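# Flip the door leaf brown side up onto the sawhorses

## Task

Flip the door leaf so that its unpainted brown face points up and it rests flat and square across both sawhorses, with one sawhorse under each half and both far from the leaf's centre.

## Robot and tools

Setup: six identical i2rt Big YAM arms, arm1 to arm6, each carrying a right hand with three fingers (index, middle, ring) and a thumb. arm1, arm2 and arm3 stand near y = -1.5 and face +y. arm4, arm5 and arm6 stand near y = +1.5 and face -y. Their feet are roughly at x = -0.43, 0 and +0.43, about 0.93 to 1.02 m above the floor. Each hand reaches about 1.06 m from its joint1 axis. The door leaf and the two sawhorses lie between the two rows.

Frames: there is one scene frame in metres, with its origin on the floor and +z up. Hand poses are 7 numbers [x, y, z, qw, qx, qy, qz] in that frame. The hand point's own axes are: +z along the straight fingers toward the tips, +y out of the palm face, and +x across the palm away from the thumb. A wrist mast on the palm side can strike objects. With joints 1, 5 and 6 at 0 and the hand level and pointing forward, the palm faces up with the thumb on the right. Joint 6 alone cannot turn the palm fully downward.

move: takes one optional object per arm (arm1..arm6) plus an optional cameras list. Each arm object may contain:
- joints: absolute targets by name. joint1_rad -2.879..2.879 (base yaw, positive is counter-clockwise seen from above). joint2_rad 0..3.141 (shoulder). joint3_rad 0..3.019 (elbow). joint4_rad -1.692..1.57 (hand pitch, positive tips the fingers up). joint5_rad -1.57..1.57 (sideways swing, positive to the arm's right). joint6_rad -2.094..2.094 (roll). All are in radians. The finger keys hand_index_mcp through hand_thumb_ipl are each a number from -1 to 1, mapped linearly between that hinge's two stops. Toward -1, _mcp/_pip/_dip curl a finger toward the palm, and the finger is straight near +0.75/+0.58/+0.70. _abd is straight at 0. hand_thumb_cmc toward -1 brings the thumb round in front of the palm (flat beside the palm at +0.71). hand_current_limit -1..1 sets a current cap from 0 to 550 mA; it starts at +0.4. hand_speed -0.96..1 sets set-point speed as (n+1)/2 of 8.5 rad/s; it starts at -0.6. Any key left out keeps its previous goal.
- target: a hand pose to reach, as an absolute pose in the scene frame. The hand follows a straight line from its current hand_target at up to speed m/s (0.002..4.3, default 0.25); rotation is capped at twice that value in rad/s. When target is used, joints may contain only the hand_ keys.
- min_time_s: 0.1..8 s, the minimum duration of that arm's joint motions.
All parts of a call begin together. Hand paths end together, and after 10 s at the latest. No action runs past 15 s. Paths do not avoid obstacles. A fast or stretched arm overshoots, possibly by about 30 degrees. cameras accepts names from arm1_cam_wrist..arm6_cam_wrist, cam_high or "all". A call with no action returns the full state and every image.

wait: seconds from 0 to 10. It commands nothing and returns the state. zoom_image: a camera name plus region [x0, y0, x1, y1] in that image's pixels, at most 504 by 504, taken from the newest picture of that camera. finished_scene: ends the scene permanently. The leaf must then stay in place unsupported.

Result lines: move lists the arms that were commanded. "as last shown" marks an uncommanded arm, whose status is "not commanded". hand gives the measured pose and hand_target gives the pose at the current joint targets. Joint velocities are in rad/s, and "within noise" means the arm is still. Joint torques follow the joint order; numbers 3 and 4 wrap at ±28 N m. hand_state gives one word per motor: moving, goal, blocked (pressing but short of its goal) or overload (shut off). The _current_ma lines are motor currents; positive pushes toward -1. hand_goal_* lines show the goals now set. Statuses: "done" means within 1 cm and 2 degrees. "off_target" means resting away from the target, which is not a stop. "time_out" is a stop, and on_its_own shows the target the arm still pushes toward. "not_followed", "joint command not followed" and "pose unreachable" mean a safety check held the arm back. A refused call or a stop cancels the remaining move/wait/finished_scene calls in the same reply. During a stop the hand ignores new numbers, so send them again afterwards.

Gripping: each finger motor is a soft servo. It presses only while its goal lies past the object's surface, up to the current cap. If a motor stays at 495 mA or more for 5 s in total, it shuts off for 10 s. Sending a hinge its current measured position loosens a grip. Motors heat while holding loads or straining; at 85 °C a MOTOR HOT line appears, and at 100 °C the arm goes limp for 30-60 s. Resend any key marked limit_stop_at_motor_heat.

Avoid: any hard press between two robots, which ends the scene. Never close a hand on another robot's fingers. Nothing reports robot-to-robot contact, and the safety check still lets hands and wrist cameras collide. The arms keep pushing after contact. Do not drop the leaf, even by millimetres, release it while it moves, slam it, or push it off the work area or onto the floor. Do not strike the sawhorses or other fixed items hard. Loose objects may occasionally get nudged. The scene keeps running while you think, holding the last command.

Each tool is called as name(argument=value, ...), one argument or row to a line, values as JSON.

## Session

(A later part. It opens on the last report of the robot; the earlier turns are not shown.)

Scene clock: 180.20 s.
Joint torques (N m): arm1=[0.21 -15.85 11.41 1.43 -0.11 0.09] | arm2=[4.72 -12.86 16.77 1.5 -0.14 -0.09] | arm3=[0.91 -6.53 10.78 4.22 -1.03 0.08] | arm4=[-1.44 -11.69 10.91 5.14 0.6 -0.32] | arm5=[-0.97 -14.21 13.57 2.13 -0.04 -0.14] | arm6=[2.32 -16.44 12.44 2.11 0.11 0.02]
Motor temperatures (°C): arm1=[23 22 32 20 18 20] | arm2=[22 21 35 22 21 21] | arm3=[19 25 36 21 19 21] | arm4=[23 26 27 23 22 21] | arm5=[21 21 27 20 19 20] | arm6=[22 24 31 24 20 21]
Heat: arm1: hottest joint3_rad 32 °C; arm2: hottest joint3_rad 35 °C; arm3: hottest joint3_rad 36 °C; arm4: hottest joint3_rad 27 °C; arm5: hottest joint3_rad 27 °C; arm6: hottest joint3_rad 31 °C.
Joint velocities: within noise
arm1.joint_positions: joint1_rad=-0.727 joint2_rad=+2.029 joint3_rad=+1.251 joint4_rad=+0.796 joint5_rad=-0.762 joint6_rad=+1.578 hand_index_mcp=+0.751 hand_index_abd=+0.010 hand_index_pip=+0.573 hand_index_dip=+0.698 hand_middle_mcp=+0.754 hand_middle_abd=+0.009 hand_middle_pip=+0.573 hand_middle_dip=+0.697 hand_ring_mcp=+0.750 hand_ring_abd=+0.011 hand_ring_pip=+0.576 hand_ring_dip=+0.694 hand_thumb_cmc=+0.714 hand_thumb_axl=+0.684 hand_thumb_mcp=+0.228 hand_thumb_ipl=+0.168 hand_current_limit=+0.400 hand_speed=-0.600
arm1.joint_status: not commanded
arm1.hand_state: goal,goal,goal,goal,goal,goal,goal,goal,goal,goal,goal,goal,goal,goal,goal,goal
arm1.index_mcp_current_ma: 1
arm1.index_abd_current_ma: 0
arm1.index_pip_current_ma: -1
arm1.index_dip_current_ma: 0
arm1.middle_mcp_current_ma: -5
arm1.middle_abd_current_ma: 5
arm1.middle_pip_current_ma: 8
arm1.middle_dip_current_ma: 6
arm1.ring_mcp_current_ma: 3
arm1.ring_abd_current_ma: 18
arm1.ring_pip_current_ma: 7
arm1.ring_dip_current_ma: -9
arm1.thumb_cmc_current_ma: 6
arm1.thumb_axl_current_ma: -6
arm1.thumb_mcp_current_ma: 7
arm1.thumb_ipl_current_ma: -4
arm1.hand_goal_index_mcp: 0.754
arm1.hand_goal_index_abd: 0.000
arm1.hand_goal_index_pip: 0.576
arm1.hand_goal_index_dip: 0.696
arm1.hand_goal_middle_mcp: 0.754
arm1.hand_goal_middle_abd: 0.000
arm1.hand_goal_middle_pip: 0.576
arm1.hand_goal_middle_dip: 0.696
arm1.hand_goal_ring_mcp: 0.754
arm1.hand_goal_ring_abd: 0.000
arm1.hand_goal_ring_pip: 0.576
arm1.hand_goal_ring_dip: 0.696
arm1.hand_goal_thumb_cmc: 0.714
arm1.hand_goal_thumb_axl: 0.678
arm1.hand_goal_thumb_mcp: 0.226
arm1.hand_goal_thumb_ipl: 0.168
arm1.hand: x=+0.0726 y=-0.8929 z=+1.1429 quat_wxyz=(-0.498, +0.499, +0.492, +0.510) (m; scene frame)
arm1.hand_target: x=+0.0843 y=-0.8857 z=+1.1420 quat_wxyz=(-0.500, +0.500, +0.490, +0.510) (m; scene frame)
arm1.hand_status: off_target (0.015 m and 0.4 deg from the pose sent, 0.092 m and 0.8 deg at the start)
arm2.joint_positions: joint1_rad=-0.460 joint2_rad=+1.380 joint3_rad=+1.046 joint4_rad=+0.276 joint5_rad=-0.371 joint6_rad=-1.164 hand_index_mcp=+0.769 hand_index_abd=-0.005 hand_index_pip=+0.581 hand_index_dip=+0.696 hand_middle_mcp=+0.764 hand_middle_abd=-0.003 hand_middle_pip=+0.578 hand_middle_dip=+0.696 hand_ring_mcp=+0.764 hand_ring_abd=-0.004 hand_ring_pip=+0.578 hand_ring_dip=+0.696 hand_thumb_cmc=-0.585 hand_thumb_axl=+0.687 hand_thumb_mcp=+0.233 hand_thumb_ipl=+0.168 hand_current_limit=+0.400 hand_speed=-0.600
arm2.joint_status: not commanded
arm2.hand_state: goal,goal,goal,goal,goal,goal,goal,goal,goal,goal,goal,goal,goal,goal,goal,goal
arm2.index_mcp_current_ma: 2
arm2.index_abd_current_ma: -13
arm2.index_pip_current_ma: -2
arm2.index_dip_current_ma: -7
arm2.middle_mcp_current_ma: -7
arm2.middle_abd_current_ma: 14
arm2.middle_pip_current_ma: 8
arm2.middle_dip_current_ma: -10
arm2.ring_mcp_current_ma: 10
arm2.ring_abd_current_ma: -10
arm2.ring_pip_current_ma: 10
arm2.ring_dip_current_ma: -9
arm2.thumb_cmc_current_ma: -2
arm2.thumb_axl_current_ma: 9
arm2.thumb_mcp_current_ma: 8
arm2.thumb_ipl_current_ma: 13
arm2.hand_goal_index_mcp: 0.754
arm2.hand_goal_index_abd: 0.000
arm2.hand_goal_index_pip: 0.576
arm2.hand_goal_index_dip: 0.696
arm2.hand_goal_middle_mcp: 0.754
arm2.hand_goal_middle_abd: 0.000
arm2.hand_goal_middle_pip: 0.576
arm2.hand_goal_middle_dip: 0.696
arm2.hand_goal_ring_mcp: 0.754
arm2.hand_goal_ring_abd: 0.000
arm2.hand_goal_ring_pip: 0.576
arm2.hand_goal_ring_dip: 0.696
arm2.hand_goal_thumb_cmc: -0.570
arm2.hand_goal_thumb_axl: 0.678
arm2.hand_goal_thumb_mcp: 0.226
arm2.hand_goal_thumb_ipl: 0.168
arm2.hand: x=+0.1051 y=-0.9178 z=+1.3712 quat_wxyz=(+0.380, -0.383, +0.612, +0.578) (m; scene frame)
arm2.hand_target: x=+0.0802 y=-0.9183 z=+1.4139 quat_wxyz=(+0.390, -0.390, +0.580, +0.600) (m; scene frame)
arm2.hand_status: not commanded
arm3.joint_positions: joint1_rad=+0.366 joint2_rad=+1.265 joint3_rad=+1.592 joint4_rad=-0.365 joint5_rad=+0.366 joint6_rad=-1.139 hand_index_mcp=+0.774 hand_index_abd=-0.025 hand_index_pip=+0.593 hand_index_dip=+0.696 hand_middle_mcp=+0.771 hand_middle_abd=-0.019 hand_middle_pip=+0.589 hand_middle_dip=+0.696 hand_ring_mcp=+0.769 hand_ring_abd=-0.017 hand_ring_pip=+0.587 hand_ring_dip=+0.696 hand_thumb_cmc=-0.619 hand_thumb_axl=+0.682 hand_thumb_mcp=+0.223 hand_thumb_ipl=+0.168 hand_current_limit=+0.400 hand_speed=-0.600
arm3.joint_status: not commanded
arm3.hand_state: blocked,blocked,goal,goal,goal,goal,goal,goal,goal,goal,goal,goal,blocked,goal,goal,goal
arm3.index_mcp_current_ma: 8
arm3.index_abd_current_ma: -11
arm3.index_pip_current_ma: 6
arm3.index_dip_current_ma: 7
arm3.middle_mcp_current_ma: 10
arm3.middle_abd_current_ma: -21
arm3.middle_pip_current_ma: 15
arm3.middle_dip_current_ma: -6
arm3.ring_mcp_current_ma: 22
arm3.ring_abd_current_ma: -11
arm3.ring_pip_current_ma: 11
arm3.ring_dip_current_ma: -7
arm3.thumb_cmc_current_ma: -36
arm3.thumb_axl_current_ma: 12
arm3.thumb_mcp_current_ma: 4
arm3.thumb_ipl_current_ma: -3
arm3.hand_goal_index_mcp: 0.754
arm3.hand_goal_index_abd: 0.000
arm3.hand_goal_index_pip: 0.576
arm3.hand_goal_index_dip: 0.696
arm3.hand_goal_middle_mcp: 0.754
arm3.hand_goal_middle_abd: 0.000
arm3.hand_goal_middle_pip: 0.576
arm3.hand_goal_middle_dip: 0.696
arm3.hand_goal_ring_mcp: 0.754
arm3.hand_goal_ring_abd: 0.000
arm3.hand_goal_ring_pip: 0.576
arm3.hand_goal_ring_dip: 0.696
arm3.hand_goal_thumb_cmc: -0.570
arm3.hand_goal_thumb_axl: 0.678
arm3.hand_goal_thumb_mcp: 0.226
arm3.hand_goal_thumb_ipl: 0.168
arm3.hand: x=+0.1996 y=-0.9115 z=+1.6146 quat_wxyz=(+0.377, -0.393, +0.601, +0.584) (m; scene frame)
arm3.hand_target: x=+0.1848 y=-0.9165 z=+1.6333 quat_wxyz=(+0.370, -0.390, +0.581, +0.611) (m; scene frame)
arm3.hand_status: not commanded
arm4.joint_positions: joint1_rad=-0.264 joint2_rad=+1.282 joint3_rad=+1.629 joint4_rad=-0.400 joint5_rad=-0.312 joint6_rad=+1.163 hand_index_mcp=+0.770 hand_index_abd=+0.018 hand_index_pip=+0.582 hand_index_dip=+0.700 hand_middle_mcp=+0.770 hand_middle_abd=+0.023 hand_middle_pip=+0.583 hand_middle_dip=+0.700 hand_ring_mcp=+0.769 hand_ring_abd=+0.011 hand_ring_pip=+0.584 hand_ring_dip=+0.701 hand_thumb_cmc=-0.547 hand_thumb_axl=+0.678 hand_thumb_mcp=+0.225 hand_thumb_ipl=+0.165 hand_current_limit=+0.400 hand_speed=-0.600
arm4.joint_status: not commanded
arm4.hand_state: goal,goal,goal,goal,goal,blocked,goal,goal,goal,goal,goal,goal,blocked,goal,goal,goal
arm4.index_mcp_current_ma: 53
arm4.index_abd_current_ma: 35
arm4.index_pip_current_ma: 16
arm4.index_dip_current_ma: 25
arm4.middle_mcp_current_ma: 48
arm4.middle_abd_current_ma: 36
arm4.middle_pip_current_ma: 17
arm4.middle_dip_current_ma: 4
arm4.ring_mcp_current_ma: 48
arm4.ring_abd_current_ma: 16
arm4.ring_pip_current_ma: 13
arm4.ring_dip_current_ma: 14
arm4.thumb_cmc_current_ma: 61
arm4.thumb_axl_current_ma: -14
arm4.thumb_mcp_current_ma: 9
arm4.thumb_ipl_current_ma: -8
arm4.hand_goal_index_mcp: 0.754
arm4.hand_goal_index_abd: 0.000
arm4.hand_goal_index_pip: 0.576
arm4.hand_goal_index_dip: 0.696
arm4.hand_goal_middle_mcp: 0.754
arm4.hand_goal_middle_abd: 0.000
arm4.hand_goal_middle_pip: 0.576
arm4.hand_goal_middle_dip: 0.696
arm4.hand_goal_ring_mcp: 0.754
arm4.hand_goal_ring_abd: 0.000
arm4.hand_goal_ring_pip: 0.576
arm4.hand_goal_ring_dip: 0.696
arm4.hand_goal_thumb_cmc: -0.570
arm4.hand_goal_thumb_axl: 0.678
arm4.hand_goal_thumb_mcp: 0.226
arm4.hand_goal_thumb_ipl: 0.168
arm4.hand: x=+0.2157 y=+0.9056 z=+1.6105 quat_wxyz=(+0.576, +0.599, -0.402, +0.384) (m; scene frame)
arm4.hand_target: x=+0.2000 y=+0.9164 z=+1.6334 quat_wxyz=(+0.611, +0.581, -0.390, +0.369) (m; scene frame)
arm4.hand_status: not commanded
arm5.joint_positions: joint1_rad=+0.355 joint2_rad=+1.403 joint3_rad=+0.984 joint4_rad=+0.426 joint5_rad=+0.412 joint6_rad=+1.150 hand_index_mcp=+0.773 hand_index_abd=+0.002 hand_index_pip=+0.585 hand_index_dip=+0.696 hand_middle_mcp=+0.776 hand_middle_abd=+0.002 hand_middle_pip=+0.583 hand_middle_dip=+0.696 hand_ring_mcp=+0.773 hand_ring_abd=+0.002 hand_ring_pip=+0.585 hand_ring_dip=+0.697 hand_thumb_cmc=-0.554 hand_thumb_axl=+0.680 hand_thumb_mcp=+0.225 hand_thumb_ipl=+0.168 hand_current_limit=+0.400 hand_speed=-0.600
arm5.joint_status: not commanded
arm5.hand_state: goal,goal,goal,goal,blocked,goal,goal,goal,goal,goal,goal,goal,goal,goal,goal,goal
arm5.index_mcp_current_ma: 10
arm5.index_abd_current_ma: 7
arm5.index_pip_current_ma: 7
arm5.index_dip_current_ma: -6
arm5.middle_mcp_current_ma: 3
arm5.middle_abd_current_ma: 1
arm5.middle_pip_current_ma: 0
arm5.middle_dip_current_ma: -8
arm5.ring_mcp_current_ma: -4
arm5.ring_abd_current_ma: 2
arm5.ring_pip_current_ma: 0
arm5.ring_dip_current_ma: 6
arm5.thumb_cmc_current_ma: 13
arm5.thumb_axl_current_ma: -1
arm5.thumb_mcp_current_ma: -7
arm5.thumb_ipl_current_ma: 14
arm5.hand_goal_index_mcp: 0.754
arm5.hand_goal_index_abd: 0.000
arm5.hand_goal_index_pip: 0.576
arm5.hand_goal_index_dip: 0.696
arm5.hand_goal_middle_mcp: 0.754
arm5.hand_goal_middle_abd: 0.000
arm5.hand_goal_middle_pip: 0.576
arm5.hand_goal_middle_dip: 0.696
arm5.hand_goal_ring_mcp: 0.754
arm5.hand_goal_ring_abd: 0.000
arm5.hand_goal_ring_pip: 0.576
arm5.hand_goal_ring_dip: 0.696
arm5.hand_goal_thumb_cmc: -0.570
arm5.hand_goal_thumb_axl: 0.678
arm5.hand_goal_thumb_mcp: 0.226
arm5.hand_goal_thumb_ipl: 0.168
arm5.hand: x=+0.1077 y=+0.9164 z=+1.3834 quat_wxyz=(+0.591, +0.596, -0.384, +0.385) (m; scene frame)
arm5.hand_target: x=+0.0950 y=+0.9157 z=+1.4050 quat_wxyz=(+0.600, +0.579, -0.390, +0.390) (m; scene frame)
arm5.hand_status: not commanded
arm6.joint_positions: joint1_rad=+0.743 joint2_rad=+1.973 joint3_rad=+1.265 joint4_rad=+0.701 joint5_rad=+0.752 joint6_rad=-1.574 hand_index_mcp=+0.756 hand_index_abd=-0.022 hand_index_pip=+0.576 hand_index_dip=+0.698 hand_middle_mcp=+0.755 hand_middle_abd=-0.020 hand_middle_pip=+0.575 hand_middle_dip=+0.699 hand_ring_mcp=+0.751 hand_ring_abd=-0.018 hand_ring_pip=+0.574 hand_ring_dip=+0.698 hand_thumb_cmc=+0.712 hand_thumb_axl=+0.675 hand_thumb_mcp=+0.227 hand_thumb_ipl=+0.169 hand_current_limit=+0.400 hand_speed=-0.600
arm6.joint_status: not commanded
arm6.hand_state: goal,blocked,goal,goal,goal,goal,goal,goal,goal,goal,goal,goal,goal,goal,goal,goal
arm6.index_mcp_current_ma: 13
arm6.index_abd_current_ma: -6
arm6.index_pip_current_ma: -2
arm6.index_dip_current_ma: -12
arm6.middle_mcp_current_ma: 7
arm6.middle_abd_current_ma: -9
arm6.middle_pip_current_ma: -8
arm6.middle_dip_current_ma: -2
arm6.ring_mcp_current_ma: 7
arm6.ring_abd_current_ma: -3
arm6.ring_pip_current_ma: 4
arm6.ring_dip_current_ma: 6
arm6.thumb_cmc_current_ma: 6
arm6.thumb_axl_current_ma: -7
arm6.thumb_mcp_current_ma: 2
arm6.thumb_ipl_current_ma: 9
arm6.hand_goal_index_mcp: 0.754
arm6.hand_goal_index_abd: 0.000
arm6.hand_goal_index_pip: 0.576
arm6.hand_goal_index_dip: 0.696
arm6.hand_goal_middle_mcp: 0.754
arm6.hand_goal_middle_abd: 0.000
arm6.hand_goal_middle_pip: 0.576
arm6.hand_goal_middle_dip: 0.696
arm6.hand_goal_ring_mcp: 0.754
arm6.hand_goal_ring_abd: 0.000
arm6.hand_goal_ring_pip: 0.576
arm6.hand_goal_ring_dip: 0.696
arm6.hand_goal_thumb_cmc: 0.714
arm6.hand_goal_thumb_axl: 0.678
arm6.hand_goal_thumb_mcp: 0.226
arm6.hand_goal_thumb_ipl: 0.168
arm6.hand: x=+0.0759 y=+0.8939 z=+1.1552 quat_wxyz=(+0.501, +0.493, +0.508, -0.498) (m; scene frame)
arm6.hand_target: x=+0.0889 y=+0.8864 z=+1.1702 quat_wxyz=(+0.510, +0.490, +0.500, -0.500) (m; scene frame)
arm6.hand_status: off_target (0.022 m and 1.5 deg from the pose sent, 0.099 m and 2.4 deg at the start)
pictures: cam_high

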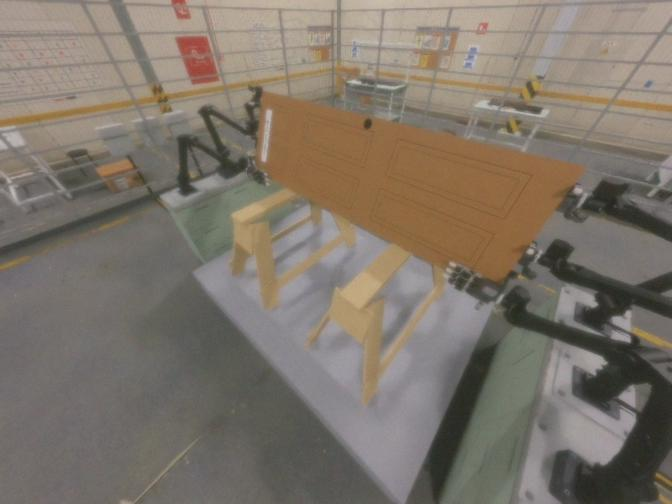

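move(
  arm2={"target": [0.04, -0.915, 1.40, 0.375, -0.375, 0.60, 0.60], "speed": 0.05},
  arm5={"target": [0.04, 0.915, 1.40, 0.60, 0.60, -0.375, 0.375], "speed": 0.05},
  arm3={"target": [0.195, -0.917, 1.605, 0.375, -0.375, 0.60, 0.60], "speed": 0.05},
  arm4={"target": [0.20, 0.917, 1.605, 0.60, 0.60, -0.375, 0.375], "speed": 0.05},
  cameras=["cam_high"],
)

Scene clock: 183.10 s.
Joint torques (N m): arm1=[0.09 -15.85 11.41 1.44 -0.08 0.08] | arm2=[9.64 -14.1 12.82 1.84 -1.02 -0.11] | arm3=[1.79 -7.82 8.87 3.06 -0.66 -0.03] | arm4=[-2.78 -11.46 9.72 3.96 0.24 -0.12] | arm5=[-6.12 -15.68 10.78 2.3 1.43 -0.64] | arm6=[2.67 -16.56 12.41 2.18 -0.26 -0.01]
Motor temperatures (°C): arm1=[23 22 32 19 18 20] | arm2=[22 21 35 22 21 21] | arm3=[19 25 36 21 19 21] | arm4=[23 26 27 23 22 21] | arm5=[21 21 27 20 19 20] | arm6=[22 24 31 24 20 21]
Heat: arm1: hottest joint3_rad 32 °C; arm2: hottest joint3_rad 35 °C; arm3: hottest joint3_rad 36 °C; arm4: hottest joint3_rad 27 °C; arm5: hottest joint3_rad 27 °C; arm6: hottest joint3_rad 31 °C.
move: arm2 off_target; arm3 off_target; arm4 off_target; arm5 off_target
Joint velocities: within noise
arm1, arm6: as last shown
arm1.joint_positions: joint1_rad=-0.728 joint2_rad=+2.029 joint3_rad=+1.251 joint4_rad=+0.796 joint5_rad=-0.762 joint6_rad=+1.579 hand_index_mcp=+0.751 hand_index_abd=+0.010 hand_index_pip=+0.573 hand_index_dip=+0.698 hand_middle_mcp=+0.754 hand_middle_abd=+0.009 hand_middle_pip=+0.573 hand_middle_dip=+0.697 hand_ring_mcp=+0.750 hand_ring_abd=+0.011 hand_ring_pip=+0.576 hand_ring_dip=+0.694 hand_thumb_cmc=+0.714 hand_thumb_axl=+0.684 hand_thumb_mcp=+0.228 hand_thumb_ipl=+0.168 hand_current_limit=+0.400 hand_speed=-0.600
arm1.index_mcp_current_ma: 9
arm1.index_abd_current_ma: -3
arm1.index_pip_current_ma: -10
arm1.index_dip_current_ma: 5
arm1.middle_mcp_current_ma: 9
arm1.middle_abd_current_ma: 3
arm1.middle_pip_current_ma: 9
arm1.middle_dip_current_ma: 11
arm1.ring_mcp_current_ma: 11
arm1.ring_abd_current_ma: 1
arm1.ring_pip_current_ma: 11
arm1.ring_dip_current_ma: 0
arm1.thumb_cmc_current_ma: 8
arm1.thumb_axl_current_ma: 5
arm1.thumb_mcp_current_ma: 6
arm1.thumb_ipl_current_ma: 7
arm1.hand: x=+0.0727 y=-0.8931 z=+1.1428 quat_wxyz=(-0.499, +0.500, +0.492, +0.509)
arm1.hand_target: x=+0.0844 y=-0.8858 z=+1.1422 quat_wxyz=(-0.500, +0.500, +0.490, +0.510)
arm2.joint_positions: joint1_rad=-0.428 joint2_rad=+1.364 joint3_rad=+1.024 joint4_rad=+0.274 joint5_rad=-0.247 joint6_rad=-1.117 hand_index_mcp=+0.768 hand_index_abd=-0.005 hand_index_pip=+0.581 hand_index_dip=+0.696 hand_middle_mcp=+0.764 hand_middle_abd=-0.003 hand_middle_pip=+0.578 hand_middle_dip=+0.696 hand_ring_mcp=+0.764 hand_ring_abd=-0.004 hand_ring_pip=+0.578 hand_ring_dip=+0.696 hand_thumb_cmc=-0.583 hand_thumb_axl=+0.685 hand_thumb_mcp=+0.246 hand_thumb_ipl=+0.168 hand_current_limit=+0.400 hand_speed=-0.600
arm2.joint_status: not commanded
arm2.hand_state: goal,goal,goal,goal,goal,goal,goal,goal,goal,goal,goal,goal,goal,goal,blocked,goal
arm2.index_mcp_current_ma: -5
arm2.index_abd_current_ma: -10
arm2.index_pip_current_ma: -3
arm2.index_dip_current_ma: -6
arm2.middle_mcp_current_ma: 3
arm2.middle_abd_current_ma: 5
arm2.middle_pip_current_ma: 6
arm2.middle_dip_current_ma: -24
arm2.ring_mcp_current_ma: 13
arm2.ring_abd_current_ma: -15
arm2.ring_pip_current_ma: 14
arm2.ring_dip_current_ma: -1
arm2.thumb_cmc_current_ma: 6
arm2.thumb_axl_current_ma: 5
arm2.thumb_mcp_current_ma: 28
arm2.thumb_ipl_current_ma: 17
arm2.hand_goal_index_mcp: 0.754
arm2.hand_goal_index_abd: 0.000
arm2.hand_goal_index_pip: 0.576
arm2.hand_goal_index_dip: 0.696
arm2.hand_goal_middle_mcp: 0.754
arm2.hand_goal_middle_abd: 0.000
arm2.hand_goal_middle_pip: 0.576
arm2.hand_goal_middle_dip: 0.696
arm2.hand_goal_ring_mcp: 0.754
arm2.hand_goal_ring_abd: 0.000
arm2.hand_goal_ring_pip: 0.576
arm2.hand_goal_ring_dip: 0.696
arm2.hand_goal_thumb_cmc: -0.570
arm2.hand_goal_thumb_axl: 0.678
arm2.hand_goal_thumb_mcp: 0.226
arm2.hand_goal_thumb_ipl: 0.168
arm2.hand: x=+0.1082 y=-0.9132 z=+1.3693 quat_wxyz=(+0.392, -0.343, +0.640, +0.566)
arm2.hand_target: x=+0.0438 y=-0.9189 z=+1.3990 quat_wxyz=(+0.374, -0.374, +0.600, +0.600)
arm2.hand_status: off_target (0.075 m and 7.3 deg from the pose sent, 0.071 m and 3.0 deg at the start)
arm3.joint_positions: joint1_rad=+0.357 joint2_rad=+1.251 joint3_rad=+1.524 joint4_rad=-0.300 joint5_rad=+0.406 joint6_rad=-1.101 hand_index_mcp=+0.774 hand_index_abd=-0.025 hand_index_pip=+0.593 hand_index_dip=+0.696 hand_middle_mcp=+0.771 hand_middle_abd=-0.019 hand_middle_pip=+0.589 hand_middle_dip=+0.696 hand_ring_mcp=+0.769 hand_ring_abd=-0.017 hand_ring_pip=+0.587 hand_ring_dip=+0.696 hand_thumb_cmc=-0.619 hand_thumb_axl=+0.683 hand_thumb_mcp=+0.223 hand_thumb_ipl=+0.168 hand_current_limit=+0.400 hand_speed=-0.600
arm3.joint_status: not commanded
arm3.hand_state: blocked,blocked,goal,goal,goal,goal,goal,goal,goal,goal,goal,goal,blocked,goal,goal,goal
arm3.index_mcp_current_ma: 17
arm3.index_abd_current_ma: -11
arm3.index_pip_current_ma: 9
arm3.index_dip_current_ma: -1
arm3.middle_mcp_current_ma: 15
arm3.middle_abd_current_ma: -17
arm3.middle_pip_current_ma: 14
arm3.middle_dip_current_ma: -4
arm3.ring_mcp_current_ma: 19
arm3.ring_abd_current_ma: -9
arm3.ring_pip_current_ma: 6
arm3.ring_dip_current_ma: -7
arm3.thumb_cmc_current_ma: -28
arm3.thumb_axl_current_ma: 6
arm3.thumb_mcp_current_ma: 5
arm3.thumb_ipl_current_ma: -3
arm3.hand_goal_index_mcp: 0.754
arm3.hand_goal_index_abd: 0.000
arm3.hand_goal_index_pip: 0.576
arm3.hand_goal_index_dip: 0.696
arm3.hand_goal_middle_mcp: 0.754
arm3.hand_goal_middle_abd: 0.000
arm3.hand_goal_middle_pip: 0.576
arm3.hand_goal_middle_dip: 0.696
arm3.hand_goal_ring_mcp: 0.754
arm3.hand_goal_ring_abd: 0.000
arm3.hand_goal_ring_pip: 0.576
arm3.hand_goal_ring_dip: 0.696
arm3.hand_goal_thumb_cmc: -0.570
arm3.hand_goal_thumb_axl: 0.678
arm3.hand_goal_thumb_mcp: 0.226
arm3.hand_goal_thumb_ipl: 0.168
arm3.hand: x=+0.2142 y=-0.9063 z=+1.5995 quat_wxyz=(+0.382, -0.364, +0.616, +0.586)
arm3.hand_target: x=+0.1956 y=-0.9172 z=+1.6050 quat_wxyz=(+0.375, -0.375, +0.600, +0.600)
arm3.hand_status: off_target (0.023 m and 2.9 deg from the pose sent, 0.012 m and 2.8 deg at the start)
arm4.joint_positions: joint1_rad=-0.270 joint2_rad=+1.254 joint3_rad=+1.550 joint4_rad=-0.332 joint5_rad=-0.373 joint6_rad=+1.118 hand_index_mcp=+0.770 hand_index_abd=+0.018 hand_index_pip=+0.582 hand_index_dip=+0.700 hand_middle_mcp=+0.770 hand_middle_abd=+0.023 hand_middle_pip=+0.583 hand_middle_dip=+0.700 hand_ring_mcp=+0.769 hand_ring_abd=+0.011 hand_ring_pip=+0.584 hand_ring_dip=+0.701 hand_thumb_cmc=-0.547 hand_thumb_axl=+0.677 hand_thumb_mcp=+0.225 hand_thumb_ipl=+0.165 hand_current_limit=+0.400 hand_speed=-0.600
arm4.joint_status: not commanded
arm4.hand_state: goal,goal,goal,goal,goal,blocked,goal,goal,goal,goal,goal,goal,blocked,goal,goal,goal
arm4.index_mcp_current_ma: 48
arm4.index_abd_current_ma: 32
arm4.index_pip_current_ma: 17
arm4.index_dip_current_ma: 17
arm4.middle_mcp_current_ma: 42
arm4.middle_abd_current_ma: 55
arm4.middle_pip_current_ma: 16
arm4.middle_dip_current_ma: -6
arm4.ring_mcp_current_ma: 40
arm4.ring_abd_current_ma: 16
arm4.ring_pip_current_ma: 16
arm4.ring_dip_current_ma: 16
arm4.thumb_cmc_current_ma: 63
arm4.thumb_axl_current_ma: -17
arm4.thumb_mcp_current_ma: 10
arm4.thumb_ipl_current_ma: -9
arm4.hand_goal_index_mcp: 0.754
arm4.hand_goal_index_abd: 0.000
arm4.hand_goal_index_pip: 0.576
arm4.hand_goal_index_dip: 0.696
arm4.hand_goal_middle_mcp: 0.754
arm4.hand_goal_middle_abd: 0.000
arm4.hand_goal_middle_pip: 0.576
arm4.hand_goal_middle_dip: 0.696
arm4.hand_goal_ring_mcp: 0.754
arm4.hand_goal_ring_abd: 0.000
arm4.hand_goal_ring_pip: 0.576
arm4.hand_goal_ring_dip: 0.696
arm4.hand_goal_thumb_cmc: -0.570
arm4.hand_goal_thumb_axl: 0.678
arm4.hand_goal_thumb_mcp: 0.226
arm4.hand_goal_thumb_ipl: 0.168
arm4.hand: x=+0.2249 y=+0.9056 z=+1.5988 quat_wxyz=(+0.580, +0.614, -0.368, +0.389)
arm4.hand_target: x=+0.2008 y=+0.9175 z=+1.6047 quat_wxyz=(+0.599, +0.600, -0.375, +0.374)
arm4.hand_status: off_target (0.028 m and 3.3 deg from the pose sent, 0.020 m and 4.3 deg at the start)
arm5.joint_positions: joint1_rad=+0.313 joint2_rad=+1.374 joint3_rad=+0.955 joint4_rad=+0.403 joint5_rad=+0.251 joint6_rad=+1.157 hand_index_mcp=+0.773 hand_index_abd=+0.002 hand_index_pip=+0.585 hand_index_dip=+0.696 hand_middle_mcp=+0.776 hand_middle_abd=+0.002 hand_middle_pip=+0.583 hand_middle_dip=+0.696 hand_ring_mcp=+0.773 hand_ring_abd=+0.002 hand_ring_pip=+0.585 hand_ring_dip=+0.697 hand_thumb_cmc=-0.554 hand_thumb_axl=+0.680 hand_thumb_mcp=+0.225 hand_thumb_ipl=+0.168 hand_current_limit=+0.400 hand_speed=-0.600
arm5.joint_status: not commanded
arm5.hand_state: goal,goal,goal,goal,blocked,goal,goal,goal,goal,goal,goal,goal,goal,goal,goal,goal
arm5.index_mcp_current_ma: 11
arm5.index_abd_current_ma: 10
arm5.index_pip_current_ma: 3
arm5.index_dip_current_ma: -4
arm5.middle_mcp_current_ma: 7
arm5.middle_abd_current_ma: -3
arm5.middle_pip_current_ma: -1
arm5.middle_dip_current_ma: -4
arm5.ring_mcp_current_ma: -5
arm5.ring_abd_current_ma: 4
arm5.ring_pip_current_ma: -1
arm5.ring_dip_current_ma: 5
arm5.thumb_cmc_current_ma: 12
arm5.thumb_axl_current_ma: -2
arm5.thumb_mcp_current_ma: -6
arm5.thumb_ipl_current_ma: 10
arm5.hand_goal_index_mcp: 0.754
arm5.hand_goal_index_abd: 0.000
arm5.hand_goal_index_pip: 0.576
arm5.hand_goal_index_dip: 0.696
arm5.hand_goal_middle_mcp: 0.754
arm5.hand_goal_middle_abd: 0.000
arm5.hand_goal_middle_pip: 0.576
arm5.hand_goal_middle_dip: 0.696
arm5.hand_goal_ring_mcp: 0.754
arm5.hand_goal_ring_abd: 0.000
arm5.hand_goal_ring_pip: 0.576
arm5.hand_goal_ring_dip: 0.696
arm5.hand_goal_thumb_cmc: -0.570
arm5.hand_goal_thumb_axl: 0.678
arm5.hand_goal_thumb_mcp: 0.226
arm5.hand_goal_thumb_ipl: 0.168
arm5.hand: x=+0.1076 y=+0.9102 z=+1.3775 quat_wxyz=(+0.560, +0.625, -0.353, +0.415)
arm5.hand_target: x=+0.0441 y=+0.9175 z=+1.3992 quat_wxyz=(+0.599, +0.600, -0.375, +0.374)
arm5.hand_status: off_target (0.071 m and 7.5 deg from the pose sent, 0.070 m and 1.9 deg at the start)
arm6.joint_positions: joint1_rad=+0.739 joint2_rad=+1.973 joint3_rad=+1.265 joint4_rad=+0.701 joint5_rad=+0.762 joint6_rad=-1.574 hand_index_mcp=+0.754 hand_index_abd=-0.022 hand_index_pip=+0.576 hand_index_dip=+0.697 hand_middle_mcp=+0.755 hand_middle_abd=-0.020 hand_middle_pip=+0.575 hand_middle_dip=+0.696 hand_ring_mcp=+0.750 hand_ring_abd=-0.018 hand_ring_pip=+0.580 hand_ring_dip=+0.698 hand_thumb_cmc=+0.714 hand_thumb_axl=+0.675 hand_thumb_mcp=+0.227 hand_thumb_ipl=+0.168 hand_current_limit=+0.400 hand_speed=-0.600
arm6.index_mcp_current_ma: 10
arm6.index_abd_current_ma: -5
arm6.index_pip_current_ma: 6
arm6.index_dip_current_ma: -6
arm6.middle_mcp_current_ma: 12
arm6.middle_abd_current_ma: -8
arm6.ring_mcp_current_ma: 5
arm6.ring_abd_current_ma: -5
arm6.ring_dip_current_ma: 9
arm6.thumb_cmc_current_ma: 1
arm6.thumb_axl_current_ma: -9
arm6.hand: x=+0.0713 y=+0.8907 z=+1.1553 quat_wxyz=(+0.497, +0.497, +0.505, -0.502)
arm6.hand_target: x=+0.0888 y=+0.8863 z=+1.1702 quat_wxyz=(+0.510, +0.490, +0.500, -0.500)

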